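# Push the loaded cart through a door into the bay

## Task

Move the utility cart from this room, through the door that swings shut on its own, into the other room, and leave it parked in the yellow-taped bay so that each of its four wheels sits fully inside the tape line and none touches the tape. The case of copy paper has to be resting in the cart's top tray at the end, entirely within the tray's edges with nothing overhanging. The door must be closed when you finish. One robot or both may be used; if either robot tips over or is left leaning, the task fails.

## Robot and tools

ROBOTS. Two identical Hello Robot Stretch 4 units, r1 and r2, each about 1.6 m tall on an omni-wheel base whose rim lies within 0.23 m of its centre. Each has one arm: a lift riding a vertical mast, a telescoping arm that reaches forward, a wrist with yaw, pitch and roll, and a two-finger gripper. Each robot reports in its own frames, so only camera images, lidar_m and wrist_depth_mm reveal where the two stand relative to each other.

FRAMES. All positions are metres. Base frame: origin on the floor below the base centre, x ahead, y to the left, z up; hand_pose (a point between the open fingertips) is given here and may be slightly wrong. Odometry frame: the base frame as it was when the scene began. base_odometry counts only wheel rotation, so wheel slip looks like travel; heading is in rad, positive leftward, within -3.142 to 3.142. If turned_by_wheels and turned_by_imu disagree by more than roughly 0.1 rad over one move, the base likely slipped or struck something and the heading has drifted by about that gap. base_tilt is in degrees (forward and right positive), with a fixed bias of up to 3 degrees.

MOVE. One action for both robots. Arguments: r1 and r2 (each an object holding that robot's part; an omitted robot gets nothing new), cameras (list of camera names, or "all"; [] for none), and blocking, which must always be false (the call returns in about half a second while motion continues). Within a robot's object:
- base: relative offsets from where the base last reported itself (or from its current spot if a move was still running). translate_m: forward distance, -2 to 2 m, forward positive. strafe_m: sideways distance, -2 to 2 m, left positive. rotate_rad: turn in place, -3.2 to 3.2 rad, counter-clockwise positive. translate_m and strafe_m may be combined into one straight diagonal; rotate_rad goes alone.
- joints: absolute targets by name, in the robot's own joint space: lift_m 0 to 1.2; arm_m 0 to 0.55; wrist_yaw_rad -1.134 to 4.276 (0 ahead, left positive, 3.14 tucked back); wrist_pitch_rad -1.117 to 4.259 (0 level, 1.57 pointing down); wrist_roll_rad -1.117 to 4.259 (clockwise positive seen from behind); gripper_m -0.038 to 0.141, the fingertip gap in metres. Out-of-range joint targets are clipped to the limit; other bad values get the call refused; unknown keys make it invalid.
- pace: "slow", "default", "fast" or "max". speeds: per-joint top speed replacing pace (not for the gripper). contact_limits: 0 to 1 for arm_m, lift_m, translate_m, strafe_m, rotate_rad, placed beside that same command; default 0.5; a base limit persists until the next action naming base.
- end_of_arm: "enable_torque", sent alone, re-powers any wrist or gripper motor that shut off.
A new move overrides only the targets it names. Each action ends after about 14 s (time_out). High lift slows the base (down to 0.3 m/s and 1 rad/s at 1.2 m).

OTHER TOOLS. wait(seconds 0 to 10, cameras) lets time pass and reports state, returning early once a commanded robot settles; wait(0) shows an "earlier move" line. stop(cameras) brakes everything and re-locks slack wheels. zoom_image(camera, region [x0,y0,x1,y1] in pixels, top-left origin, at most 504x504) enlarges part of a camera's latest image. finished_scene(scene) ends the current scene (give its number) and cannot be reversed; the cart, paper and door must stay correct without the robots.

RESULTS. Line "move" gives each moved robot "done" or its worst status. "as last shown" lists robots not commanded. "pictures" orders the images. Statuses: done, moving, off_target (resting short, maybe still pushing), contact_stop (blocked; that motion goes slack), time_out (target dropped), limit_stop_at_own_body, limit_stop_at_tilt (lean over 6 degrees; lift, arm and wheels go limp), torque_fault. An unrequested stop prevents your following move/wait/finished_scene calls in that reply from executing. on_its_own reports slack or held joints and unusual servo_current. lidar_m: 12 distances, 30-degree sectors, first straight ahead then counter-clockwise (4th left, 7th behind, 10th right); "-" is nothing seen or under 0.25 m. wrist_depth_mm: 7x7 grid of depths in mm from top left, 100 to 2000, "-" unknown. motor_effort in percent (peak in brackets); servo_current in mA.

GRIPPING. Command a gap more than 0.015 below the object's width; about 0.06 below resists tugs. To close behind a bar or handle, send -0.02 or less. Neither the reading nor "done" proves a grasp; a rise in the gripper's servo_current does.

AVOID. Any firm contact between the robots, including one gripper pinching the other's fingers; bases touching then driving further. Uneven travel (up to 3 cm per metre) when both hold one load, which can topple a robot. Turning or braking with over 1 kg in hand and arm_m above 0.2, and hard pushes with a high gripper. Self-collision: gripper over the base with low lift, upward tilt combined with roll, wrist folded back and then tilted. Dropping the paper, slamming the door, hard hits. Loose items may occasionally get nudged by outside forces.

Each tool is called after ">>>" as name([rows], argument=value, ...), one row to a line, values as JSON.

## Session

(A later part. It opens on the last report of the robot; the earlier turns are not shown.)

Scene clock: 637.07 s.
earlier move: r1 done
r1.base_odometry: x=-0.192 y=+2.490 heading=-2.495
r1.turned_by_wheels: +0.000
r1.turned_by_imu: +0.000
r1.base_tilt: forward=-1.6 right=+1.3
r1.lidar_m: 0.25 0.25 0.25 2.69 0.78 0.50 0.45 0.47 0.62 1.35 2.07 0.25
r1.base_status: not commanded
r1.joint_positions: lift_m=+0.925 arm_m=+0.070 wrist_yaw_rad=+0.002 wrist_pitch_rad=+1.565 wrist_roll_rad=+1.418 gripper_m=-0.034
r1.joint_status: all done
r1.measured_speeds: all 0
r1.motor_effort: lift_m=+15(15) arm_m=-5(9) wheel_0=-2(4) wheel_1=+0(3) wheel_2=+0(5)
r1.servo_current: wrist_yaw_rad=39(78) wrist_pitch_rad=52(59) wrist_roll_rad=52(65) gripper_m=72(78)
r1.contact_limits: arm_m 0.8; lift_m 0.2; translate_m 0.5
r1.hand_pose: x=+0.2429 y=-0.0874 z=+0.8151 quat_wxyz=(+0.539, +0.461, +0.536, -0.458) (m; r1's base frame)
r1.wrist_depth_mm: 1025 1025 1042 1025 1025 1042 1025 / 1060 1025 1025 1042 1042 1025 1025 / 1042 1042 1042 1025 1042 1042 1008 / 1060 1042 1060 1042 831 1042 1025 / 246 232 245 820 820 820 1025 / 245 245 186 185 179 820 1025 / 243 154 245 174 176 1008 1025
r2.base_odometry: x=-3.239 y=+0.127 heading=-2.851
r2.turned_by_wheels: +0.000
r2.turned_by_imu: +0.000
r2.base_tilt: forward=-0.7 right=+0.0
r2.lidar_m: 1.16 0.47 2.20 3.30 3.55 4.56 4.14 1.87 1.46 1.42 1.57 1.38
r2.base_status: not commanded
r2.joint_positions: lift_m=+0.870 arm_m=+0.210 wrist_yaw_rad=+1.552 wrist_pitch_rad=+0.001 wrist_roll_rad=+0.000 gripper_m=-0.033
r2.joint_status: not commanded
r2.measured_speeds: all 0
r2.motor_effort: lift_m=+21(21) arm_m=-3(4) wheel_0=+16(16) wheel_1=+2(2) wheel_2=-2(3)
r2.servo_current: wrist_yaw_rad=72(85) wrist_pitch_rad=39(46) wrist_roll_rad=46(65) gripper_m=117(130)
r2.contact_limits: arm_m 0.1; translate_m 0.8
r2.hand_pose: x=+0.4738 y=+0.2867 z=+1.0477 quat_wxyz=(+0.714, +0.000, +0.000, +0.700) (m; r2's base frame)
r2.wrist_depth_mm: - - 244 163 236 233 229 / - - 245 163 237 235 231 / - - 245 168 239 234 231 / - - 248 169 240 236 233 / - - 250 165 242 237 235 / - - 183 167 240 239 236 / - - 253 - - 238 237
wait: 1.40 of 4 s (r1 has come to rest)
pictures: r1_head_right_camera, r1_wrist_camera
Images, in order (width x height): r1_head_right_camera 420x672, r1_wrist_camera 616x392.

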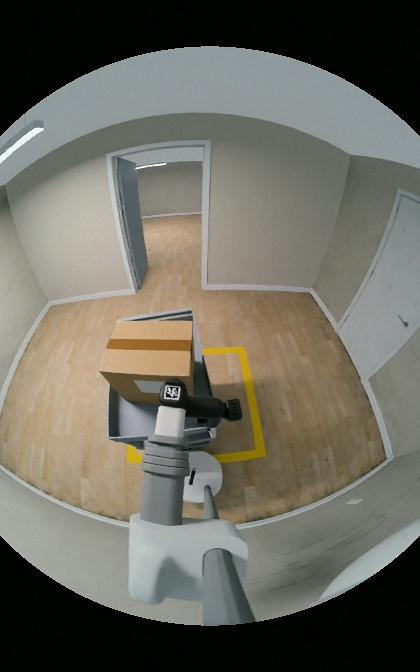

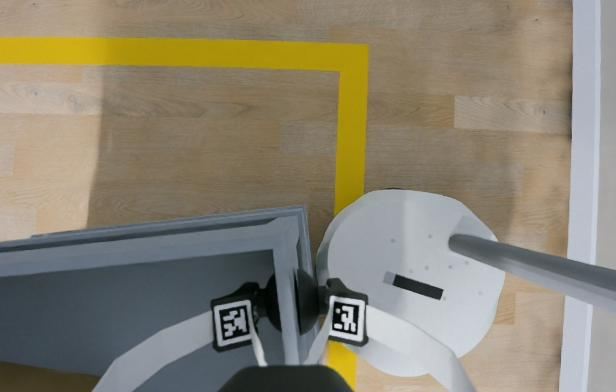

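>>> move(blocking=false, cameras=[], r1={"joints":{"gripper_m":0.09}})

>>> wait(seconds=2.5, cameras=[])

>>> move(blocking=false, cameras=[], r1={"joints":{"lift_m":1.08,"wrist_roll_rad":1.32}})

>>> wait(seconds=2.5, cameras=["r1_wrist_camera"])

>>> move(blocking=false, cameras=[], r1={"base":{"strafe_m":0.33,"translate_m":-0.05},"joints":{"arm_m":0.05},"pace":"slow"})

>>> wait(seconds=5, cameras=["r1_head_right_camera"])

>>> wait(seconds=3, cameras=["r1_wrist_camera","r1_head_right_camera"])

Scene clock: 650.03 s.
move: r1 moving
r1.base_odometry: x=-0.192 y=+2.490 heading=-2.495
r1.turned_by_wheels: +0.000
r1.turned_by_imu: +0.000
r1.base_tilt: forward=-1.6 right=+1.3
r1.lidar_m: 0.25 0.25 0.25 2.68 0.75 0.51 0.45 0.47 0.62 1.31 2.07 0.25
r1.base_status: not commanded
r1.joint_positions: lift_m=+0.925 arm_m=+0.070 wrist_yaw_rad=+0.002 wrist_pitch_rad=+1.565 wrist_roll_rad=+1.418 gripper_m=-0.009
r1.joint_status: gripper_m moving
r1.measured_speeds: all 0
r1.motor_effort: lift_m=+15(15) arm_m=-5(6) wheel_0=-2(3) wheel_1=+0(0) wheel_2=+1(1)
r1.servo_current: wrist_yaw_rad=46(65) wrist_pitch_rad=52(52) wrist_roll_rad=46(59) gripper_m=65(72)
r1.contact_limits: arm_m 0.8; lift_m 0.2; translate_m 0.5
r1.hand_pose: x=+0.2429 y=-0.0874 z=+0.8151 quat_wxyz=(+0.539, +0.461, +0.536, -0.458) (m; r1's base frame)
r1.wrist_depth_mm: 1042 1042 1025 1042 1025 1042 1025 / 1042 1042 1025 1042 1025 1025 1025 / 1025 1042 1025 1042 1042 1042 1025 / 1025 1060 1025 1042 831 1025 1042 / 225 245 244 244 809 820 554 / 246 245 191 187 820 820 1042 / 246 245 243 146 163 1025 1025
r2: as last shown
r2.lidar_m: 1.20 0.49 2.18 3.31 3.53 4.53 4.09 1.86 1.47 1.43 1.55 1.38
r2.servo_current: wrist_yaw_rad=65(78) wrist_pitch_rad=39(46) wrist_roll_rad=39(59) gripper_m=117(130)
r2.contact_limits: arm_m 0.1; translate_m 0.8
r2.wrist_depth_mm: - - 244 163 236 233 229 / - - 245 163 238 233 230 / - - 247 168 239 235 232 / - - 247 169 240 236 233 / - - 248 165 241 237 234 / - - 184 166 240 238 235 / - - 253 - - 239 237
pictures: none
No camera images: "cameras" was empty.

Scene clock: 651.47 s.
earlier move: r1 done
r1.base_odometry: x=-0.192 y=+2.490 heading=-2.495
r1.turned_by_wheels: +0.000
r1.turned_by_imu: +0.000
r1.base_tilt: forward=-1.6 right=+1.3
r1.lidar_m: 0.25 0.25 0.25 2.68 0.76 0.50 0.46 0.48 0.60 1.34 2.08 0.25
r1.base_status: not commanded
r1.joint_positions: lift_m=+0.925 arm_m=+0.070 wrist_yaw_rad=+0.002 wrist_pitch_rad=+1.568 wrist_roll_rad=+1.418 gripper_m=+0.090
r1.joint_status: all done
r1.measured_speeds: all 0
r1.motor_effort: lift_m=+15(15) arm_m=-4(6) wheel_0=-3(4) wheel_1=+0(1) wheel_2=+1(1)
r1.servo_current: wrist_yaw_rad=52(72) wrist_pitch_rad=46(52) wrist_roll_rad=52(65) gripper_m=39(98)
r1.contact_limits: arm_m 0.8; lift_m 0.2; translate_m 0.5
r1.hand_pose: x=+0.2421 y=-0.0874 z=+0.8151 quat_wxyz=(+0.538, +0.461, +0.536, -0.459) (m; r1's base frame)
r1.wrist_depth_mm: 1042 1042 1008 1025 1042 1008 1025 / 1008 1042 1042 1025 1042 1042 1042 / 1042 1042 1025 1025 1008 1042 1025 / 1060 1008 1025 1025 820 1042 1025 / 243 243 244 820 820 820 544 / 243 243 243 243 196 1025 1008 / 244 243 243 144 820 1042 1042
r2.base_odometry: x=-3.239 y=+0.127 heading=-2.851
r2.turned_by_wheels: +0.000
r2.turned_by_imu: +0.000
r2.base_tilt: forward=-0.7 right=+0.1
r2.lidar_m: 1.14 0.48 2.17 3.30 3.56 4.53 4.10 1.87 1.46 1.42 1.54 1.38
r2.base_status: not commanded
r2.joint_positions: lift_m=+0.870 arm_m=+0.210 wrist_yaw_rad=+1.552 wrist_pitch_rad=+0.001 wrist_roll_rad=+0.000 gripper_m=-0.033
r2.joint_status: not commanded
r2.measured_speeds: all 0
r2.motor_effort: lift_m=+21(21) arm_m=-3(4) wheel_0=+16(16) wheel_1=+2(2) wheel_2=-2(3)
r2.servo_current: wrist_yaw_rad=59(85) wrist_pitch_rad=46(46) wrist_roll_rad=46(59) gripper_m=124(130)
r2.contact_limits: arm_m 0.1; translate_m 0.8
r2.hand_pose: x=+0.4738 y=+0.2867 z=+1.0477 quat_wxyz=(+0.714, +0.000, +0.000, +0.700) (m; r2's base frame)
r2.wrist_depth_mm: - - 244 163 236 233 229 / - - 246 163 238 234 230 / - - 247 168 240 236 231 / - - 247 168 239 236 234 / - - 250 165 241 237 236 / - - 183 166 241 238 236 / - - 253 - - 239 236
wait: 1.43 of 2.5 s (r1 has come to rest)
pictures: none
No camera images: "cameras" was empty.

Scene clock: 651.97 s.
move: r1 moving
r1.base_odometry: x=-0.192 y=+2.490 heading=-2.495
r1.turned_by_wheels: +0.000
r1.turned_by_imu: +0.000
r1.base_tilt: forward=-1.6 right=+1.3
r1.lidar_m: 0.25 0.25 0.25 2.67 0.80 0.52 0.45 0.48 0.62 1.34 2.08 0.25
r1.base_status: not commanded
r1.joint_positions: lift_m=+0.963 arm_m=+0.070 wrist_yaw_rad=+0.002 wrist_pitch_rad=+1.568 wrist_roll_rad=+1.322 gripper_m=+0.090
r1.joint_status: lift_m moving; wrist_roll_rad moving
r1.measured_speeds: translate_m=+0.000 strafe_m=+0.000 rotate_rad=+0.000 lift_m=+0.146 arm_m=+0.000 wrist_yaw_rad=+0.000 wrist_pitch_rad=+0.000 wrist_roll_rad=+0.000
r1.motor_effort: lift_m=+27(27) arm_m=-4(5) wheel_0=-2(3) wheel_1=+0(0) wheel_2=+0(1)
r1.servo_current: wrist_yaw_rad=52(59) wrist_pitch_rad=39(52) wrist_roll_rad=46(85) gripper_m=46(46)
r1.contact_limits: arm_m 0.8; translate_m 0.5
r1.hand_pose: x=+0.2421 y=-0.0874 z=+0.8524 quat_wxyz=(+0.559, +0.434, +0.558, -0.433) (m; r1's base frame)
r1.wrist_depth_mm: 1060 1078 1060 1078 1060 1078 1060 / 1060 1060 1078 1042 1060 1060 1060 / 1078 1060 1078 1078 1060 1060 1060 / 1060 1078 1078 1060 878 1060 1078 / 277 277 278 866 854 854 1060 / 278 277 276 278 196 1078 459 / 233 242 276 144 866 1025 -
r2: as last shown
r2.base_tilt: forward=-0.7 right=+0.0
r2.lidar_m: 1.17 0.48 2.17 3.32 3.57 4.54 4.12 1.88 1.47 1.42 1.54 1.40
r2.motor_effort: lift_m=+21(21) arm_m=-3(4) wheel_0=+16(16) wheel_1=+2(2) wheel_2=-3(3)
r2.servo_current: wrist_yaw_rad=78(78) wrist_pitch_rad=46(46) wrist_roll_rad=46(52) gripper_m=124(124)
r2.contact_limits: arm_m 0.1; translate_m 0.8
r2.wrist_depth_mm: - - 244 163 236 234 229 / - - 245 163 236 233 230 / - - 247 168 239 235 232 / - - 249 168 240 236 233 / - - 250 164 241 237 234 / - - 183 166 239 238 235 / - - 253 - - 238 236
pictures: none
No camera images: "cameras" was empty.

Scene clock: 653.20 s.
earlier move: r1 done
r1.base_odometry: x=-0.192 y=+2.490 heading=-2.495
r1.turned_by_wheels: +0.000
r1.turned_by_imu: +0.000
r1.base_tilt: forward=-1.6 right=+1.3
r1.lidar_m: 0.25 0.25 0.25 2.67 0.74 0.49 0.46 0.49 0.61 1.32 2.08 0.25
r1.base_status: not commanded
r1.joint_positions: lift_m=+1.080 arm_m=+0.070 wrist_yaw_rad=+0.002 wrist_pitch_rad=+1.568 wrist_roll_rad=+1.322 gripper_m=+0.090
r1.joint_status: all done
r1.measured_speeds: all 0
r1.motor_effort: lift_m=+24(27) arm_m=-4(5) wheel_0=-2(3) wheel_1=+0(1) wheel_2=+1(1)
r1.servo_current: wrist_yaw_rad=52(65) wrist_pitch_rad=39(52) wrist_roll_rad=46(85) gripper_m=46(52)
r1.contact_limits: arm_m 0.8; translate_m 0.5
r1.hand_pose: x=+0.2421 y=-0.0874 z=+0.9693 quat_wxyz=(+0.559, +0.434, +0.558, -0.433) (m; r1's base frame)
r1.wrist_depth_mm: 1160 1182 1205 1182 1182 1205 1182 / 1205 1182 1182 1160 1182 1160 1160 / 1182 1205 1205 1160 1205 1205 1205 / 1205 1182 1182 1182 1042 1138 1182 / 397 397 397 976 976 976 - / 310 327 215 394 196 1182 436 / 233 239 397 144 1160 1205 -
r2.base_odometry: x=-3.239 y=+0.127 heading=-2.851
r2.turned_by_wheels: +0.000
r2.turned_by_imu: +0.000
r2.base_tilt: forward=-0.7 right=+0.0
r2.lidar_m: 1.18 0.46 2.21 3.31 3.58 4.54 4.13 1.90 1.46 1.43 1.52 1.39
r2.base_status: not commanded
r2.joint_positions: lift_m=+0.870 arm_m=+0.210 wrist_yaw_rad=+1.552 wrist_pitch_rad=+0.001 wrist_roll_rad=+0.000 gripper_m=-0.033
r2.joint_status: not commanded
r2.measured_speeds: all 0
r2.motor_effort: lift_m=+21(21) arm_m=-3(4) wheel_0=+16(16) wheel_1=+2(2) wheel_2=-2(3)
r2.servo_current: wrist_yaw_rad=59(78) wrist_pitch_rad=39(46) wrist_roll_rad=52(59) gripper_m=124(130)
r2.contact_limits: arm_m 0.1; translate_m 0.8
r2.hand_pose: x=+0.4738 y=+0.2867 z=+1.0477 quat_wxyz=(+0.714, +0.000, +0.000, +0.700) (m; r2's base frame)
r2.wrist_depth_mm: - - 244 163 236 233 229 / - - 245 163 237 234 231 / - - 247 168 238 235 232 / - - 248 168 241 236 234 / - - 250 164 241 237 235 / - - 183 166 241 238 236 / - - 253 - - 238 236
wait: 1.23 of 2.5 s (r1 has come to rest)
pictures: r1_wrist_camera
Images, in order (width x height): r1_wrist_camera 616x392.

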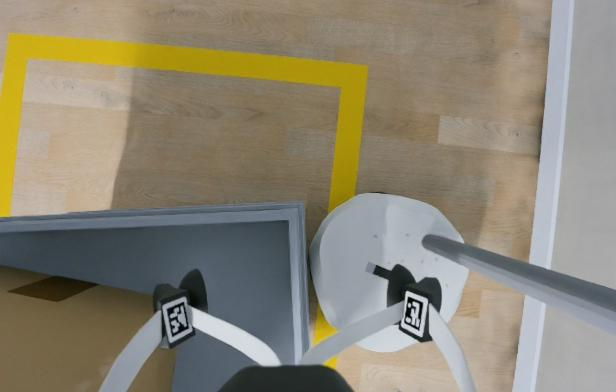

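Scene clock: 653.70 s.
move: r1 moving
r1.base_odometry: x=-0.182 y=+2.481 heading=-2.495
r1.turned_by_wheels: +0.000
r1.turned_by_imu: +0.000
r1.base_tilt: forward=-1.6 right=+1.3
r1.lidar_m: 0.25 0.25 0.25 2.66 0.75 0.48 0.45 0.48 0.63 1.32 2.08 0.25
r1.base_status: translate_m moving; strafe_m moving
r1.joint_positions: lift_m=+1.080 arm_m=+0.058 wrist_yaw_rad=+0.002 wrist_pitch_rad=+1.568 wrist_roll_rad=+1.322 gripper_m=+0.090
r1.joint_status: arm_m moving
r1.measured_speeds: translate_m=-0.008 strafe_m=+0.052 rotate_rad=+0.001 lift_m=+0.000 arm_m=-0.041 wrist_yaw_rad=+0.000 wrist_pitch_rad=+0.001 wrist_roll_rad=+0.000
r1.motor_effort: lift_m=+24(24) arm_m=-6(6) wheel_0=-8(8) wheel_1=+7(8) wheel_2=+0(2)
r1.servo_current: wrist_yaw_rad=46(65) wrist_pitch_rad=46(59) wrist_roll_rad=39(65) gripper_m=39(52)
r1.hand_pose: x=+0.2297 y=-0.0874 z=+0.9693 quat_wxyz=(+0.559, +0.434, +0.558, -0.433) (m; r1's base frame)
r1.wrist_depth_mm: 1182 1160 1182 1182 1182 1182 1182 / 1205 1182 1205 1182 1182 1182 1182 / 1182 1205 1160 1160 1160 1182 1182 / 1205 1182 1182 1205 1160 1205 - / 397 397 394 976 991 976 - / 289 304 214 960 196 1182 413 / 219 250 397 144 1182 1182 -
r2: as last shown
r2.lidar_m: 1.16 0.48 2.22 3.30 3.59 4.55 4.14 1.88 1.47 1.43 1.57 1.39
r2.motor_effort: lift_m=+21(21) arm_m=-3(4) wheel_0=+16(16) wheel_1=+2(2) wheel_2=-3(3)
r2.servo_current: wrist_yaw_rad=78(78) wrist_pitch_rad=39(46) wrist_roll_rad=52(59) gripper_m=117(124)
r2.contact_limits: arm_m 0.1; translate_m 0.8
r2.wrist_depth_mm: - - 246 163 236 232 229 / - - 246 163 236 234 230 / - - 248 168 239 235 232 / - - 248 168 239 237 233 / - - 250 165 241 237 235 / - - 183 166 241 237 236 / - - 252 - - 237 237
pictures: none
No camera images: "cameras" was empty.

Scene clock: 657.77 s.
earlier move: r1 done
r1.base_odometry: x=+0.047 y=+2.257 heading=-2.495
r1.turned_by_wheels: +0.000
r1.turned_by_imu: +0.002
r1.base_tilt: forward=-1.6 right=+1.3
r1.lidar_m: 0.26 2.38 2.55 2.35 0.75 0.50 0.44 0.47 0.62 1.30 0.44 0.25
r1.base_status: done
r1.joint_positions: lift_m=+1.080 arm_m=+0.050 wrist_yaw_rad=+0.002 wrist_pitch_rad=+1.568 wrist_roll_rad=+1.322 gripper_m=+0.090
r1.joint_status: all done
r1.measured_speeds: all 0
r1.motor_effort: lift_m=+24(24) arm_m=-4(7) wheel_0=-4(9) wheel_1=+3(9) wheel_2=+2(4)
r1.servo_current: wrist_yaw_rad=46(72) wrist_pitch_rad=46(59) wrist_roll_rad=33(72) gripper_m=46(52)
r1.hand_pose: x=+0.2220 y=-0.0874 z=+0.9693 quat_wxyz=(+0.559, +0.434, +0.558, -0.433) (m; r1's base frame)
r1.wrist_depth_mm: 272 392 397 1182 1182 1182 - / 281 397 397 1182 1160 1182 1182 / 287 397 397 1182 1182 1182 - / 298 397 399 1060 1205 1138 - / 307 399 394 976 976 960 - / 397 397 212 976 195 1205 399 / 1160 1160 1205 144 1182 1182 -
r2.base_odometry: x=-3.239 y=+0.127 heading=-2.851
r2.turned_by_wheels: +0.000
r2.turned_by_imu: +0.001
r2.base_tilt: forward=-0.7 right=+0.1
r2.lidar_m: 1.18 0.49 2.20 3.31 3.58 4.52 4.14 1.85 1.46 1.43 1.57 1.38
r2.base_status: not commanded
r2.joint_positions: lift_m=+0.870 arm_m=+0.210 wrist_yaw_rad=+1.552 wrist_pitch_rad=+0.001 wrist_roll_rad=+0.000 gripper_m=-0.033
r2.joint_status: not commanded
r2.measured_speeds: all 0
r2.motor_effort: lift_m=+21(21) arm_m=-4(4) wheel_0=+16(16) wheel_1=+2(2) wheel_2=-2(3)
r2.servo_current: wrist_yaw_rad=72(85) wrist_pitch_rad=39(52) wrist_roll_rad=52(59) gripper_m=124(130)
r2.contact_limits: arm_m 0.1; translate_m 0.8
r2.hand_pose: x=+0.4738 y=+0.2867 z=+1.0477 quat_wxyz=(+0.714, +0.000, +0.000, +0.700) (m; r2's base frame)
r2.wrist_depth_mm: - - 244 163 236 234 229 / - - 245 163 237 235 231 / - - 246 168 238 235 232 / - - 248 168 240 236 233 / - - 250 165 242 236 235 / - - 183 166 240 238 236 / - - 253 - - 239 237
wait: 4.07 of 5 s (r1 has come to rest)
pictures: r1_head_right_camera
Images, in order (width x height): r1_head_right_camera 420x672.

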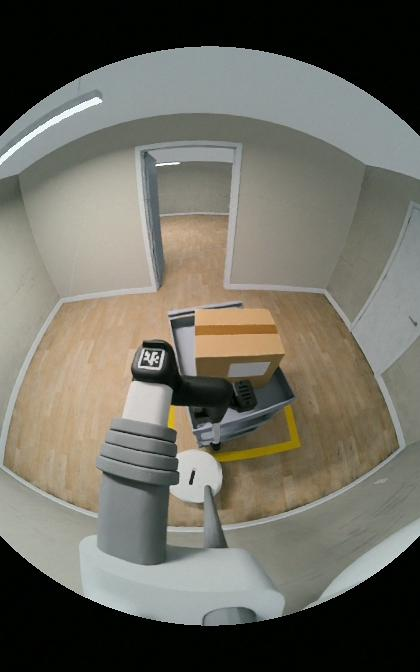

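Scene clock: 660.77 s.
r1.base_odometry: x=+0.047 y=+2.257 heading=-2.495
r1.turned_by_wheels: +0.000
r1.turned_by_imu: +0.000
r1.base_tilt: forward=-1.6 right=+1.2
r1.lidar_m: 0.25 2.35 2.51 2.34 0.77 0.50 0.44 0.43 0.61 1.32 0.43 0.25
r1.base_status: done
r1.joint_positions: lift_m=+1.080 arm_m=+0.050 wrist_yaw_rad=+0.002 wrist_pitch_rad=+1.568 wrist_roll_rad=+1.322 gripper_m=+0.090
r1.joint_status: all done
r1.measured_speeds: all 0
r1.motor_effort: lift_m=+24(24) arm_m=-4(7) wheel_0=-4(9) wheel_1=+3(9) wheel_2=+2(4)
r1.servo_current: wrist_yaw_rad=59(72) wrist_pitch_rad=39(59) wrist_roll_rad=52(72) gripper_m=39(52)
r1.hand_pose: x=+0.2220 y=-0.0874 z=+0.9693 quat_wxyz=(+0.559, +0.434, +0.558, -0.433) (m; r1's base frame)
r1.wrist_depth_mm: 272 394 397 1182 1182 1182 - / 281 399 399 1182 1205 1182 1182 / 289 397 397 1182 1182 1182 - / 297 394 397 1025 1182 1182 - / 304 394 397 991 976 976 - / 394 397 212 991 196 1160 399 / 1182 1182 1205 144 1182 1205 -
r2.base_odometry: x=-3.239 y=+0.127 heading=-2.851
r2.turned_by_wheels: +0.000
r2.turned_by_imu: +0.000
r2.base_tilt: forward=-0.7 right=+0.0
r2.lidar_m: 1.17 0.49 2.17 3.32 3.57 4.54 4.14 1.88 1.44 1.43 1.57 1.37
r2.base_status: not commanded
r2.joint_positions: lift_m=+0.870 arm_m=+0.210 wrist_yaw_rad=+1.552 wrist_pitch_rad=+0.001 wrist_roll_rad=+0.000 gripper_m=-0.033
r2.joint_status: not commanded
r2.measured_speeds: all 0
r2.motor_effort: lift_m=+20(21) arm_m=-3(4) wheel_0=+16(16) wheel_1=+2(2) wheel_2=-2(3)
r2.servo_current: wrist_yaw_rad=59(85) wrist_pitch_rad=39(52) wrist_roll_rad=52(59) gripper_m=117(130)
r2.contact_limits: arm_m 0.1; translate_m 0.8
r2.hand_pose: x=+0.4738 y=+0.2867 z=+1.0477 quat_wxyz=(+0.714, +0.000, +0.000, +0.700) (m; r2's base frame)
r2.wrist_depth_mm: - - 245 163 236 233 230 / - - 245 163 237 235 231 / - - 247 168 239 235 232 / - - 248 168 240 236 234 / - - 249 165 242 238 234 / - - 183 167 240 238 236 / - - 253 - - 239 237
wait: 3.00 s; at rest by 0.27 s
pictures: r1_head_right_camera, r1_wrist_camera
Images, in order (width x height): r1_head_right_camera 420x672, r1_wrist_camera 616x392.

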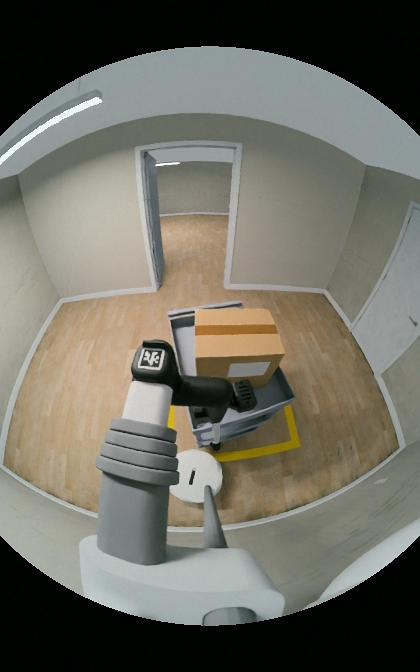

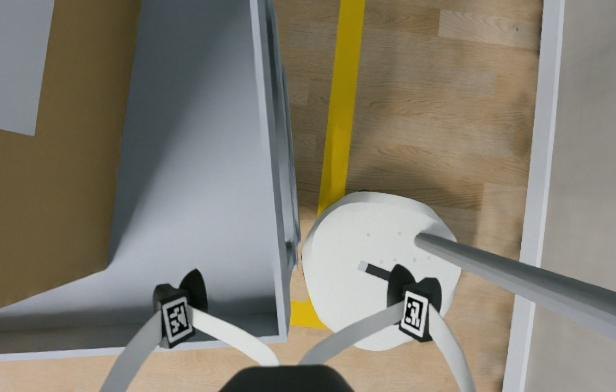

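>>> move(blocking=false, cameras=[], r1={"base":{"strafe_m":-0.06},"joints":{"arm_m":0.065},"pace":"slow"})

>>> wait(seconds=2.5, cameras=["r1_wrist_camera"])

>>> move(blocking=false, cameras=[], r1={"joints":{"lift_m":0.925},"speeds":{"lift_m":0.12},"contact_limits":{"lift_m":0.2}})

>>> wait(seconds=3.5, cameras=["r1_wrist_camera"])

>>> move(blocking=false, cameras=[], r1={"joints":{"gripper_m":-0.035}})

>>> wait(seconds=3, cameras=["r1_wrist_camera"])

Scene clock: 675.93 s.
move: r1 moving
r1.base_odometry: x=+0.039 y=+2.268 heading=-2.495
r1.turned_by_wheels: +0.000
r1.turned_by_imu: +0.000
r1.base_tilt: forward=-1.6 right=+1.2
r1.lidar_m: 0.25 2.38 2.55 2.36 0.74 0.48 0.43 0.45 0.61 1.29 0.46 0.25
r1.base_status: strafe_m moving
r1.joint_positions: lift_m=+1.080 arm_m=+0.061 wrist_yaw_rad=+0.002 wrist_pitch_rad=+1.568 wrist_roll_rad=+1.322 gripper_m=+0.090
r1.joint_status: arm_m moving
r1.measured_speeds: translate_m=+0.000 strafe_m=-0.056 rotate_rad=-0.002 lift_m=+0.000 arm_m=+0.029 wrist_yaw_rad=+0.000 wrist_pitch_rad=+0.000 wrist_roll_rad=+0.000
r1.motor_effort: lift_m=+24(24) arm_m=+5(6) wheel_0=+6(7) wheel_1=-5(7) wheel_2=-1(2)
r1.servo_current: wrist_yaw_rad=59(59) wrist_pitch_rad=39(46) wrist_roll_rad=52(65) gripper_m=46(46)
r1.hand_pose: x=+0.2332 y=-0.0874 z=+0.9693 quat_wxyz=(+0.559, +0.434, +0.558, -0.433) (m; r1's base frame)
r1.wrist_depth_mm: 259 377 394 1160 1182 1205 - / 267 379 397 1205 1182 1205 1160 / 276 394 397 1229 1182 1182 - / 285 397 394 976 1182 1182 - / 294 397 399 991 976 976 - / 317 399 214 976 196 1205 415 / - 156 1182 145 1205 1182 -
r2: as last shown
r2.lidar_m: 1.13 0.48 2.17 3.29 3.58 4.54 4.13 1.86 1.45 1.42 1.57 1.38
r2.motor_effort: lift_m=+21(21) arm_m=-3(4) wheel_0=+15(16) wheel_1=+2(2) wheel_2=-2(3)
r2.servo_current: wrist_yaw_rad=72(85) wrist_pitch_rad=39(46) wrist_roll_rad=52(59) gripper_m=124(130)
r2.contact_limits: arm_m 0.1; translate_m 0.8
r2.wrist_depth_mm: - - 244 163 237 233 229 / - - 246 163 237 234 230 / - - 247 168 238 235 231 / - - 248 168 241 236 233 / - - 249 165 242 237 235 / - - 183 166 241 238 236 / - - 253 - - 238 236
pictures: none
No camera images: "cameras" was empty.

Scene clock: 677.17 s.
earlier move: r1 done
r1.base_odometry: x=+0.011 y=+2.305 heading=-2.495
r1.turned_by_wheels: +0.000
r1.turned_by_imu: +0.000
r1.base_tilt: forward=-1.6 right=+1.3
r1.lidar_m: 0.25 0.56 2.62 2.39 0.72 0.47 0.44 0.45 0.60 1.31 0.48 0.25
r1.base_status: done
r1.joint_positions: lift_m=+1.080 arm_m=+0.065 wrist_yaw_rad=+0.002 wrist_pitch_rad=+1.568 wrist_roll_rad=+1.322 gripper_m=+0.090
r1.joint_status: all done
r1.measured_speeds: all 0
r1.motor_effort: lift_m=+24(24) arm_m=+5(6) wheel_0=+3(9) wheel_1=-2(7) wheel_2=+0(2)
r1.servo_current: wrist_yaw_rad=52(65) wrist_pitch_rad=39(46) wrist_roll_rad=39(72) gripper_m=46(46)
r1.hand_pose: x=+0.2369 y=-0.0874 z=+0.9693 quat_wxyz=(+0.559, +0.434, +0.558, -0.433) (m; r1's base frame)
r1.wrist_depth_mm: 259 375 399 1182 1182 1182 - / 267 387 397 1182 1182 1182 1205 / 276 399 394 1182 1160 1182 - / 285 397 399 1182 1182 1182 - / 293 399 394 976 991 960 - / 300 392 215 976 196 1182 421 / 307 397 399 144 1205 1182 -
r2.base_odometry: x=-3.239 y=+0.127 heading=-2.851
r2.turned_by_wheels: +0.000
r2.turned_by_imu: +0.000
r2.base_tilt: forward=-0.7 right=+0.0
r2.lidar_m: 1.17 0.50 2.19 3.30 3.58 4.56 4.13 1.87 1.48 1.43 1.55 1.37
r2.base_status: not commanded
r2.joint_positions: lift_m=+0.870 arm_m=+0.210 wrist_yaw_rad=+1.552 wrist_pitch_rad=+0.001 wrist_roll_rad=+0.000 gripper_m=-0.033
r2.joint_status: not commanded
r2.measured_speeds: all 0
r2.motor_effort: lift_m=+21(21) arm_m=-3(4) wheel_0=+16(16) wheel_1=+2(2) wheel_2=-3(3)
r2.servo_current: wrist_yaw_rad=59(85) wrist_pitch_rad=39(46) wrist_roll_rad=39(59) gripper_m=124(130)
r2.contact_limits: arm_m 0.1; translate_m 0.8
r2.hand_pose: x=+0.4738 y=+0.2867 z=+1.0477 quat_wxyz=(+0.714, +0.000, +0.000, +0.700) (m; r2's base frame)
r2.wrist_depth_mm: - - 245 163 236 233 229 / - - 245 163 236 233 231 / - - 246 168 239 236 232 / - - 249 168 238 236 233 / - - 250 165 242 237 235 / - - 183 166 240 237 235 / - - 253 - - 238 236
wait: 1.23 of 2.5 s (r1 has come to rest)
pictures: r1_wrist_camera
Images, in order (width x height): r1_wrist_camera 616x392.

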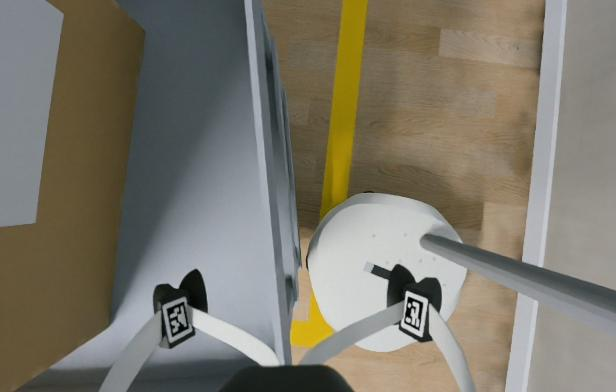

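Scene clock: 677.67 s.
move: r1 moving
r1.base_odometry: x=+0.011 y=+2.305 heading=-2.495
r1.turned_by_wheels: +0.000
r1.turned_by_imu: +0.000
r1.base_tilt: forward=-1.6 right=+1.3
r1.lidar_m: 0.25 2.39 2.62 2.40 0.73 0.49 0.44 0.46 0.64 1.30 0.48 0.25
r1.base_status: not commanded
r1.joint_positions: lift_m=+1.044 arm_m=+0.065 wrist_yaw_rad=+0.002 wrist_pitch_rad=+1.568 wrist_roll_rad=+1.322 gripper_m=+0.090
r1.joint_status: lift_m moving
r1.measured_speeds: translate_m=+0.000 strafe_m=+0.000 rotate_rad=+0.000 lift_m=-0.120 arm_m=+0.000 wrist_yaw_rad=+0.000 wrist_pitch_rad=+0.000 wrist_roll_rad=+0.000
r1.motor_effort: lift_m=+8(23) arm_m=+4(5) wheel_0=+3(3) wheel_1=-2(2) wheel_2=+0(0)
r1.servo_current: wrist_yaw_rad=39(59) wrist_pitch_rad=46(46) wrist_roll_rad=46(52) gripper_m=39(46)
r1.contact_limits: lift_m 0.2
r1.hand_pose: x=+0.2369 y=-0.0874 z=+0.9339 quat_wxyz=(+0.559, +0.434, +0.558, -0.433) (m; r1's base frame)
r1.wrist_depth_mm: 259 364 364 1138 1138 1138 1138 / 267 362 364 1138 1160 1182 1138 / 276 364 366 1138 1138 1138 1160 / 283 364 364 1160 991 1138 - / 293 364 364 931 946 946 - / 301 364 220 946 196 1160 424 / 307 366 364 144 1160 1160 -
r2: as last shown
r2.lidar_m: 1.16 0.48 2.17 3.30 3.57 4.55 4.14 1.89 1.47 1.42 1.52 1.40
r2.motor_effort: lift_m=+21(21) arm_m=-4(4) wheel_0=+15(16) wheel_1=+2(2) wheel_2=-2(3)
r2.servo_current: wrist_yaw_rad=65(72) wrist_pitch_rad=33(46) wrist_roll_rad=46(59) gripper_m=124(124)
r2.contact_limits: arm_m 0.1; translate_m 0.8
r2.wrist_depth_mm: - - 245 162 236 233 229 / - - 246 163 237 234 231 / - - 246 168 238 234 232 / - - 248 168 240 236 234 / - - 250 165 242 237 234 / - - 183 167 241 238 236 / - - 253 - - 240 237
pictures: none
No camera images: "cameras" was empty.

Scene clock: 679.13 s.
earlier move: r1 done
r1.base_odometry: x=+0.011 y=+2.305 heading=-2.495
r1.turned_by_wheels: +0.000
r1.turned_by_imu: +0.000
r1.base_tilt: forward=-1.6 right=+1.3
r1.lidar_m: 0.25 2.39 2.61 2.41 0.77 0.47 0.44 0.44 0.59 1.27 0.48 0.25
r1.base_status: not commanded
r1.joint_positions: lift_m=+0.925 arm_m=+0.065 wrist_yaw_rad=+0.002 wrist_pitch_rad=+1.568 wrist_roll_rad=+1.322 gripper_m=+0.090
r1.joint_status: all done
r1.measured_speeds: all 0
r1.motor_effort: lift_m=+12(23) arm_m=+4(5) wheel_0=+3(3) wheel_1=-2(2) wheel_2=+0(0)
r1.servo_current: wrist_yaw_rad=59(65) wrist_pitch_rad=39(46) wrist_roll_rad=39(59) gripper_m=39(46)
r1.contact_limits: lift_m 0.2
r1.hand_pose: x=+0.2369 y=-0.0874 z=+0.8153 quat_wxyz=(+0.559, +0.434, +0.558, -0.433) (m; r1's base frame)
r1.wrist_depth_mm: 244 242 244 1025 1025 1042 1042 / 243 242 243 1060 1025 1025 1042 / 243 243 228 1042 1042 1042 1008 / 243 244 244 1025 866 1042 1042 / 244 243 244 820 820 831 1025 / 243 244 194 831 196 1025 442 / 243 244 244 143 831 1025 -
r2.base_odometry: x=-3.239 y=+0.127 heading=-2.851
r2.turned_by_wheels: +0.000
r2.turned_by_imu: +0.000
r2.base_tilt: forward=-0.7 right=+0.0
r2.lidar_m: 1.12 0.48 2.17 3.32 3.58 4.56 4.14 1.89 1.47 1.42 1.55 1.38
r2.base_status: not commanded
r2.joint_positions: lift_m=+0.870 arm_m=+0.210 wrist_yaw_rad=+1.552 wrist_pitch_rad=+0.001 wrist_roll_rad=+0.000 gripper_m=-0.033
r2.joint_status: not commanded
r2.measured_speeds: all 0
r2.motor_effort: lift_m=+21(21) arm_m=-3(4) wheel_0=+15(16) wheel_1=+2(2) wheel_2=-2(3)
r2.servo_current: wrist_yaw_rad=85(85) wrist_pitch_rad=39(52) wrist_roll_rad=65(65) gripper_m=117(130)
r2.contact_limits: arm_m 0.1; translate_m 0.8
r2.hand_pose: x=+0.4738 y=+0.2867 z=+1.0477 quat_wxyz=(+0.714, +0.000, +0.000, +0.700) (m; r2's base frame)
r2.wrist_depth_mm: - - 244 163 236 233 229 / - - 245 163 237 233 230 / - - 248 167 238 235 232 / - - 248 168 241 236 234 / - - 249 165 241 237 235 / - - 183 167 240 239 236 / - - 251 - - 239 237
wait: 1.47 of 3.5 s (r1 has come to rest)
pictures: r1_wrist_camera
Images, in order (width x height): r1_wrist_camera 616x392.

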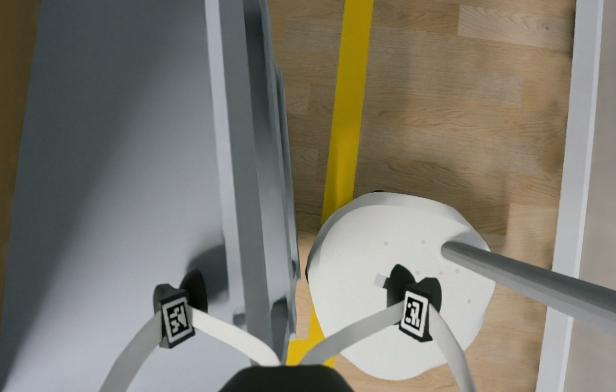

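Scene clock: 679.63 s.
move: r1 moving
r1.base_odometry: x=+0.011 y=+2.305 heading=-2.495
r1.turned_by_wheels: +0.000
r1.turned_by_imu: +0.000
r1.base_tilt: forward=-1.6 right=+1.3
r1.lidar_m: 0.25 0.59 2.63 2.39 0.75 0.49 0.43 0.44 0.61 1.29 0.48 0.26
r1.base_status: not commanded
r1.joint_positions: lift_m=+0.925 arm_m=+0.065 wrist_yaw_rad=+0.002 wrist_pitch_rad=+1.568 wrist_roll_rad=+1.322 gripper_m=+0.073
r1.joint_status: gripper_m moving
r1.measured_speeds: all 0
r1.motor_effort: lift_m=+13(13) arm_m=+5(5) wheel_0=+3(3) wheel_1=-2(2) wheel_2=+0(0)
r1.servo_current: wrist_yaw_rad=52(72) wrist_pitch_rad=39(46) wrist_roll_rad=65(65) gripper_m=85(85)
r1.contact_limits: lift_m 0.2
r1.hand_pose: x=+0.2369 y=-0.0874 z=+0.8153 quat_wxyz=(+0.559, +0.434, +0.558, -0.433) (m; r1's base frame)
r1.wrist_depth_mm: 244 244 243 1025 1025 1042 1025 / 242 243 243 1042 1042 1025 1025 / 243 244 228 1025 1042 1025 1025 / 244 243 244 1025 866 1042 1042 / 244 244 244 820 809 831 1042 / 244 244 192 820 189 1025 445 / 244 245 244 137 820 1025 -
r2: as last shown
r2.lidar_m: 1.15 0.48 2.16 3.30 3.56 4.55 4.09 1.89 1.46 1.43 1.54 1.37
r2.motor_effort: lift_m=+21(21) arm_m=-3(4) wheel_0=+16(16) wheel_1=+2(2) wheel_2=-2(3)
r2.servo_current: wrist_yaw_rad=65(85) wrist_pitch_rad=46(46) wrist_roll_rad=39(65) gripper_m=124(124)
r2.contact_limits: arm_m 0.1; translate_m 0.8
r2.wrist_depth_mm: - - 244 163 236 234 230 / - - 246 163 237 233 230 / - - 246 168 239 235 232 / - - 247 168 240 236 233 / - - 250 165 242 236 235 / - - 183 167 240 238 236 / - - 253 - - 239 236
pictures: none
No camera images: "cameras" was empty.

Scene clock: 681.07 s.
earlier move: r1 done
r1.base_odometry: x=+0.011 y=+2.305 heading=-2.494
r1.turned_by_wheels: +0.000
r1.turned_by_imu: +0.000
r1.base_tilt: forward=-1.6 right=+1.3
r1.lidar_m: 0.25 2.39 2.60 2.40 0.74 0.49 0.45 0.43 0.60 1.30 0.46 0.25
r1.base_status: not commanded
r1.joint_positions: lift_m=+0.925 arm_m=+0.065 wrist_yaw_rad=+0.002 wrist_pitch_rad=+1.561 wrist_roll_rad=+1.322 gripper_m=-0.034
r1.joint_status: all done
r1.measured_speeds: all 0
r1.motor_effort: lift_m=+15(15) arm_m=-4(5) wheel_0=+3(4) wheel_1=+1(2) wheel_2=+0(2)
r1.servo_current: wrist_yaw_rad=46(72) wrist_pitch_rad=52(65) wrist_roll_rad=52(65) gripper_m=72(182)
r1.contact_limits: lift_m 0.2
r1.hand_pose: x=+0.2388 y=-0.0874 z=+0.8152 quat_wxyz=(+0.561, +0.436, +0.556, -0.431) (m; r1's base frame)
r1.wrist_depth_mm: 227 246 243 1042 1025 1025 991 / 233 245 244 1025 1025 1042 1025 / 240 244 244 1042 1025 1025 1025 / 247 245 245 1025 866 1025 1008 / 245 245 245 820 809 820 1008 / 246 246 203 182 809 820 466 / 246 158 245 174 160 1025 1008
r2.base_odometry: x=-3.239 y=+0.127 heading=-2.851
r2.turned_by_wheels: +0.000
r2.turned_by_imu: +0.000
r2.base_tilt: forward=-0.7 right=+0.0
r2.lidar_m: 1.18 0.47 2.19 3.30 3.59 4.54 4.12 1.85 1.46 1.42 1.55 1.38
r2.base_status: not commanded
r2.joint_positions: lift_m=+0.870 arm_m=+0.210 wrist_yaw_rad=+1.552 wrist_pitch_rad=+0.001 wrist_roll_rad=+0.000 gripper_m=-0.033
r2.joint_status: not commanded
r2.measured_speeds: all 0
r2.motor_effort: lift_m=+21(21) arm_m=-4(4) wheel_0=+16(16) wheel_1=+2(2) wheel_2=-2(3)
r2.servo_current: wrist_yaw_rad=78(85) wrist_pitch_rad=52(52) wrist_roll_rad=46(65) gripper_m=130(130)
r2.contact_limits: arm_m 0.1; translate_m 0.8
r2.hand_pose: x=+0.4738 y=+0.2867 z=+1.0477 quat_wxyz=(+0.714, +0.000, +0.000, +0.700) (m; r2's base frame)
r2.wrist_depth_mm: - - 244 163 236 233 230 / - - 245 163 237 233 231 / - - 246 168 237 235 232 / - - 248 168 240 236 235 / - - 250 165 241 237 235 / - - 183 167 240 238 236 / - - 252 - - 238 236
wait: 1.43 of 3 s (r1 has come to rest)
pictures: r1_wrist_camera
Images, in order (width x height): r1_wrist_camera 616x392.

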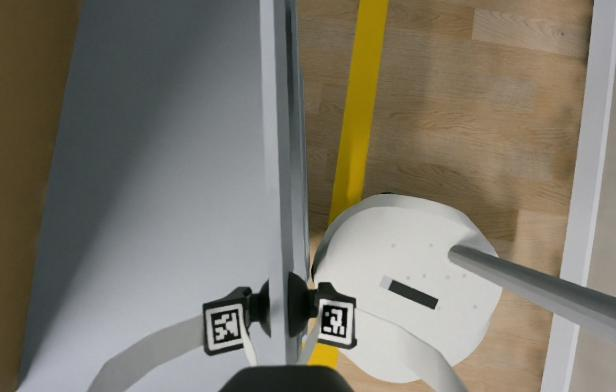

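>>> move(blocking=false, cameras=[], r1={"joints":{"arm_m":0.155},"speeds":{"arm_m":0.08},"contact_limits":{"arm_m":0.8}})

>>> wait(seconds=4, cameras=["r1_wrist_camera","r1_head_right_camera","r1_head_left_camera"])

Scene clock: 691.43 s.
move: r1 moving
r1.base_odometry: x=+0.011 y=+2.305 heading=-2.494
r1.turned_by_wheels: +0.000
r1.turned_by_imu: +0.000
r1.base_tilt: forward=-1.6 right=+1.3
r1.lidar_m: 0.25 2.37 2.60 2.40 0.73 0.48 0.44 0.43 0.58 1.26 0.46 0.25
r1.base_status: not commanded
r1.joint_positions: lift_m=+0.925 arm_m=+0.097 wrist_yaw_rad=+0.001 wrist_pitch_rad=+1.575 wrist_roll_rad=+1.321 gripper_m=-0.034
r1.joint_status: arm_m moving
r1.measured_speeds: translate_m=+0.000 strafe_m=+0.000 rotate_rad=+0.000 lift_m=+0.000 arm_m=+0.079 wrist_yaw_rad=-0.012 wrist_pitch_rad=+0.045 wrist_roll_rad=+0.000
r1.motor_effort: lift_m=+14(15) arm_m=+6(7) wheel_0=+3(4) wheel_1=+1(1) wheel_2=+0(0)
r1.servo_current: wrist_yaw_rad=46(52) wrist_pitch_rad=52(59) wrist_roll_rad=46(59) gripper_m=65(78)
r1.contact_limits: arm_m 0.8; lift_m 0.2
r1.hand_pose: x=+0.2669 y=-0.0874 z=+0.8151 quat_wxyz=(+0.557, +0.433, +0.560, -0.435) (m; r1's base frame)
r1.wrist_depth_mm: 220 238 239 240 1025 1042 1042 / 224 238 240 240 1042 1042 1042 / 227 239 240 241 1042 1042 1042 / 238 238 240 241 842 1042 1060 / 237 239 241 241 831 820 1025 / 239 240 240 198 185 1042 480 / 238 238 242 173 820 137 -
r2: as last shown
r2.lidar_m: 1.15 0.47 2.20 3.30 3.56 4.55 4.10 1.87 1.45 1.42 1.57 1.36
r2.motor_effort: lift_m=+21(21) arm_m=-3(4) wheel_0=+15(16) wheel_1=+2(2) wheel_2=-2(3)
r2.servo_current: wrist_yaw_rad=65(78) wrist_pitch_rad=39(39) wrist_roll_rad=46(46) gripper_m=117(130)
r2.contact_limits: arm_m 0.1; translate_m 0.8
r2.wrist_depth_mm: - - 244 163 236 232 229 / - - 246 163 238 233 231 / - - 247 168 238 235 231 / - - 248 168 240 236 234 / - - 250 165 241 236 235 / - - 183 166 241 238 236 / - - 253 - - 239 236
pictures: none
No camera images: "cameras" was empty.

Scene clock: 692.70 s.
earlier move: r1 done
r1.base_odometry: x=+0.011 y=+2.305 heading=-2.494
r1.turned_by_wheels: +0.000
r1.turned_by_imu: +0.000
r1.base_tilt: forward=-1.6 right=+1.3
r1.lidar_m: 0.25 0.56 2.62 2.41 0.73 0.48 0.44 0.45 0.61 1.30 2.33 0.35
r1.base_status: not commanded
r1.joint_positions: lift_m=+0.925 arm_m=+0.155 wrist_yaw_rad=-0.001 wrist_pitch_rad=+1.569 wrist_roll_rad=+1.321 gripper_m=-0.034
r1.joint_status: all done
r1.measured_speeds: all 0
r1.motor_effort: lift_m=+15(15) arm_m=+2(13) wheel_0=+3(4) wheel_1=+1(1) wheel_2=-1(3)
r1.servo_current: wrist_yaw_rad=65(72) wrist_pitch_rad=39(72) wrist_roll_rad=46(65) gripper_m=72(78)
r1.contact_limits: arm_m 0.8; lift_m 0.2
r1.hand_pose: x=+0.3264 y=-0.0874 z=+0.8151 quat_wxyz=(+0.559, +0.434, +0.558, -0.434) (m; r1's base frame)
r1.wrist_depth_mm: 236 245 243 1025 1042 1025 1025 / 234 244 244 1042 1025 1042 1025 / 244 243 243 1042 1042 991 1042 / 243 244 243 1025 1042 1042 1025 / 244 243 243 243 820 820 1025 / 244 244 186 196 181 831 991 / 244 153 243 173 178 820 1042
r2.base_odometry: x=-3.239 y=+0.127 heading=-2.851
r2.turned_by_wheels: +0.000
r2.turned_by_imu: +0.000
r2.base_tilt: forward=-0.7 right=+0.0
r2.lidar_m: 1.15 0.48 2.19 3.32 3.59 4.55 4.09 1.85 1.47 1.43 1.55 1.35
r2.base_status: not commanded
r2.joint_positions: lift_m=+0.870 arm_m=+0.210 wrist_yaw_rad=+1.552 wrist_pitch_rad=+0.001 wrist_roll_rad=+0.000 gripper_m=-0.033
r2.joint_status: not commanded
r2.measured_speeds: all 0
r2.motor_effort: lift_m=+21(21) arm_m=-3(4) wheel_0=+15(17) wheel_1=+2(2) wheel_2=-2(3)
r2.servo_current: wrist_yaw_rad=65(85) wrist_pitch_rad=39(46) wrist_roll_rad=33(59) gripper_m=117(130)
r2.contact_limits: arm_m 0.1; translate_m 0.8
r2.hand_pose: x=+0.4738 y=+0.2867 z=+1.0477 quat_wxyz=(+0.714, +0.000, +0.000, +0.700) (m; r2's base frame)
r2.wrist_depth_mm: - - 244 163 237 234 229 / - - 246 163 237 233 231 / - - 247 168 239 235 232 / - - 246 168 240 236 234 / - - 249 165 242 237 234 / - - 183 166 241 238 236 / - - 253 - - 238 236
wait: 1.27 of 4 s (r1 has come to rest)
pictures: r1_head_left_camera, r1_head_right_camera, r1_wrist_camera
Images, in order (width x height): r1_head_left_camera 420x672, r1_head_right_camera 420x672, r1_wrist_camera 616x392.

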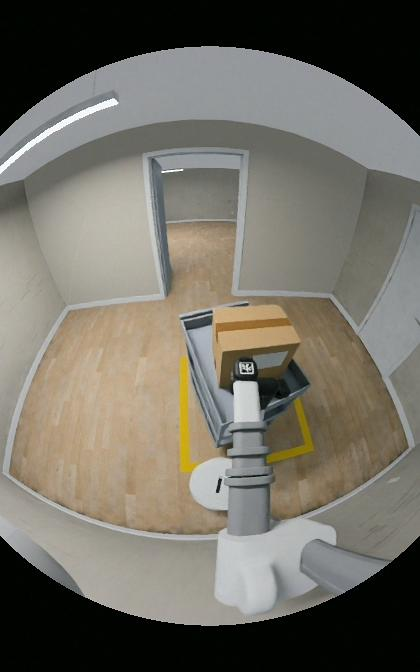

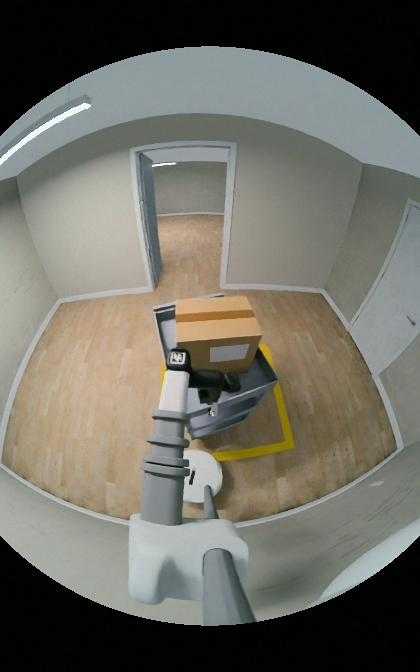

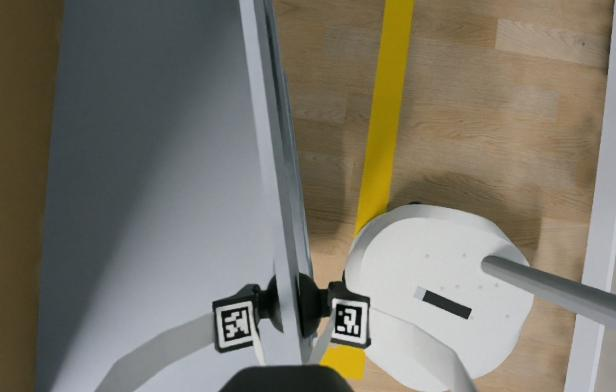

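>>> move(blocking=false, cameras=[], r1={"base":{"strafe_m":0.12},"pace":"slow","contact_limits":{"strafe_m":0.5}})

>>> wait(seconds=4, cameras=["r1_wrist_camera","r1_head_right_camera","r1_head_left_camera"])

Scene clock: 699.30 s.
move: r1 moving
r1.base_odometry: x=+0.020 y=+2.293 heading=-2.495
r1.turned_by_wheels: +0.000
r1.turned_by_imu: -0.001
r1.base_tilt: forward=-1.6 right=+1.3
r1.lidar_m: 0.25 0.65 2.60 2.39 0.76 0.49 0.43 0.44 0.63 1.26 2.36 0.32
r1.base_status: strafe_m moving
r1.joint_positions: lift_m=+0.925 arm_m=+0.155 wrist_yaw_rad=-0.001 wrist_pitch_rad=+1.569 wrist_roll_rad=+1.321 gripper_m=-0.034
r1.joint_status: not commanded
r1.measured_speeds: translate_m=+0.000 strafe_m=+0.056 rotate_rad=-0.001 lift_m=+0.000 arm_m=+0.000 wrist_yaw_rad=+0.000 wrist_pitch_rad=+0.000 wrist_roll_rad=+0.000
r1.motor_effort: lift_m=+14(15) arm_m=-4(4) wheel_0=-10(10) wheel_1=+5(6) wheel_2=-1(2)
r1.servo_current: wrist_yaw_rad=33(65) wrist_pitch_rad=52(52) wrist_roll_rad=65(65) gripper_m=72(72)
r1.contact_limits: arm_m 0.8; lift_m 0.2; strafe_m 0.5
r1.hand_pose: x=+0.3264 y=-0.0874 z=+0.8151 quat_wxyz=(+0.559, +0.434, +0.558, -0.434) (m; r1's base frame)
r1.wrist_depth_mm: 234 244 244 1042 1042 1042 1042 / 231 244 243 1025 1025 1025 1042 / 236 242 244 1025 1042 1042 1042 / 244 243 244 1042 1042 1025 1060 / 243 244 244 243 831 820 1025 / 243 243 185 198 178 820 621 / 242 150 243 140 809 132 1042
r2: as last shown
r2.lidar_m: 1.12 0.47 2.19 3.32 3.56 4.55 4.11 1.88 1.46 1.43 1.54 1.38
r2.motor_effort: lift_m=+21(21) arm_m=-3(4) wheel_0=+16(16) wheel_1=+2(2) wheel_2=-2(3)
r2.servo_current: wrist_yaw_rad=72(78) wrist_pitch_rad=46(46) wrist_roll_rad=52(59) gripper_m=124(124)
r2.contact_limits: arm_m 0.1; translate_m 0.8
r2.wrist_depth_mm: - - 245 163 236 233 229 / - - 246 163 237 234 230 / - - 247 168 238 235 231 / - - 249 168 240 236 234 / - - 250 165 241 237 235 / - - 183 167 240 239 235 / - - 253 - - 238 237
pictures: none
No camera images: "cameras" was empty.

Scene clock: 701.13 s.
earlier move: r1 done
r1.base_odometry: x=+0.083 y=+2.209 heading=-2.495
r1.turned_by_wheels: +0.000
r1.turned_by_imu: +0.000
r1.base_tilt: forward=-1.6 right=+1.3
r1.lidar_m: 0.26 2.35 2.47 2.29 0.77 0.49 0.44 0.47 0.63 1.32 0.56 0.31
r1.base_status: done
r1.joint_positions: lift_m=+0.925 arm_m=+0.155 wrist_yaw_rad=-0.001 wrist_pitch_rad=+1.574 wrist_roll_rad=+1.321 gripper_m=-0.034
r1.joint_status: not commanded
r1.measured_speeds: all 0
r1.motor_effort: lift_m=+15(15) arm_m=+2(4) wheel_0=-6(13) wheel_1=+3(7) wheel_2=-4(5)
r1.servo_current: wrist_yaw_rad=46(72) wrist_pitch_rad=39(52) wrist_roll_rad=59(72) gripper_m=65(78)
r1.contact_limits: arm_m 0.8; lift_m 0.2; strafe_m 0.5
r1.hand_pose: x=+0.3250 y=-0.0874 z=+0.8151 quat_wxyz=(+0.557, +0.433, +0.559, -0.435) (m; r1's base frame)
r1.wrist_depth_mm: 231 240 241 1008 1025 1042 1025 / 233 239 241 243 1060 1060 1042 / 239 240 241 243 1060 1042 1078 / 240 241 242 243 1042 1060 1060 / 239 241 241 242 820 820 1060 / 239 241 187 196 180 820 1042 / 240 241 242 154 831 831 1042
r2.base_odometry: x=-3.239 y=+0.127 heading=-2.851
r2.turned_by_wheels: +0.000
r2.turned_by_imu: +0.000
r2.base_tilt: forward=-0.7 right=+0.0
r2.lidar_m: 1.15 0.48 2.19 3.32 3.57 4.53 4.09 1.88 1.46 1.42 1.57 1.37
r2.base_status: not commanded
r2.joint_positions: lift_m=+0.870 arm_m=+0.210 wrist_yaw_rad=+1.552 wrist_pitch_rad=+0.001 wrist_roll_rad=+0.000 gripper_m=-0.033
r2.joint_status: not commanded
r2.measured_speeds: all 0
r2.motor_effort: lift_m=+21(21) arm_m=-3(4) wheel_0=+16(16) wheel_1=+2(2) wheel_2=-2(3)
r2.servo_current: wrist_yaw_rad=65(78) wrist_pitch_rad=39(46) wrist_roll_rad=39(65) gripper_m=111(130)
r2.contact_limits: arm_m 0.1; translate_m 0.8
r2.hand_pose: x=+0.4738 y=+0.2867 z=+1.0477 quat_wxyz=(+0.714, +0.000, +0.000, +0.700) (m; r2's base frame)
r2.wrist_depth_mm: - - 244 163 236 233 229 / - - 246 163 237 234 231 / - - 247 168 239 236 231 / - - 249 168 239 236 234 / - - 250 165 242 237 235 / - - 183 166 241 238 236 / - - 255 - - 238 236
wait: 1.83 of 4 s (r1 has come to rest)
pictures: r1_head_left_camera, r1_head_right_camera, r1_wrist_camera
Images, in order (width x height): r1_head_left_camera 420x672, r1_head_right_camera 420x672, r1_wrist_camera 616x392.

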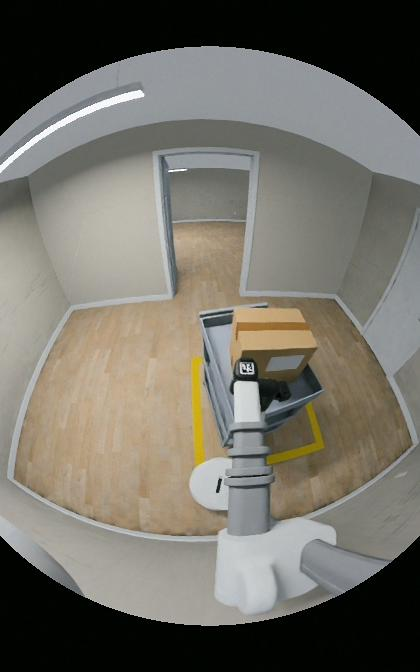

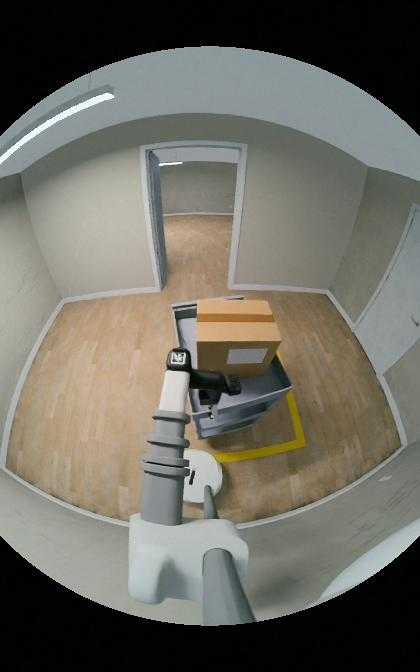

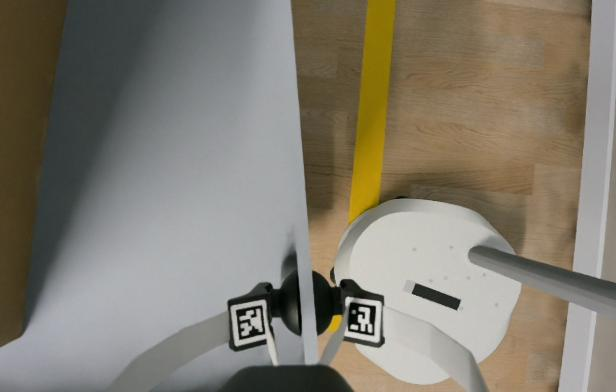

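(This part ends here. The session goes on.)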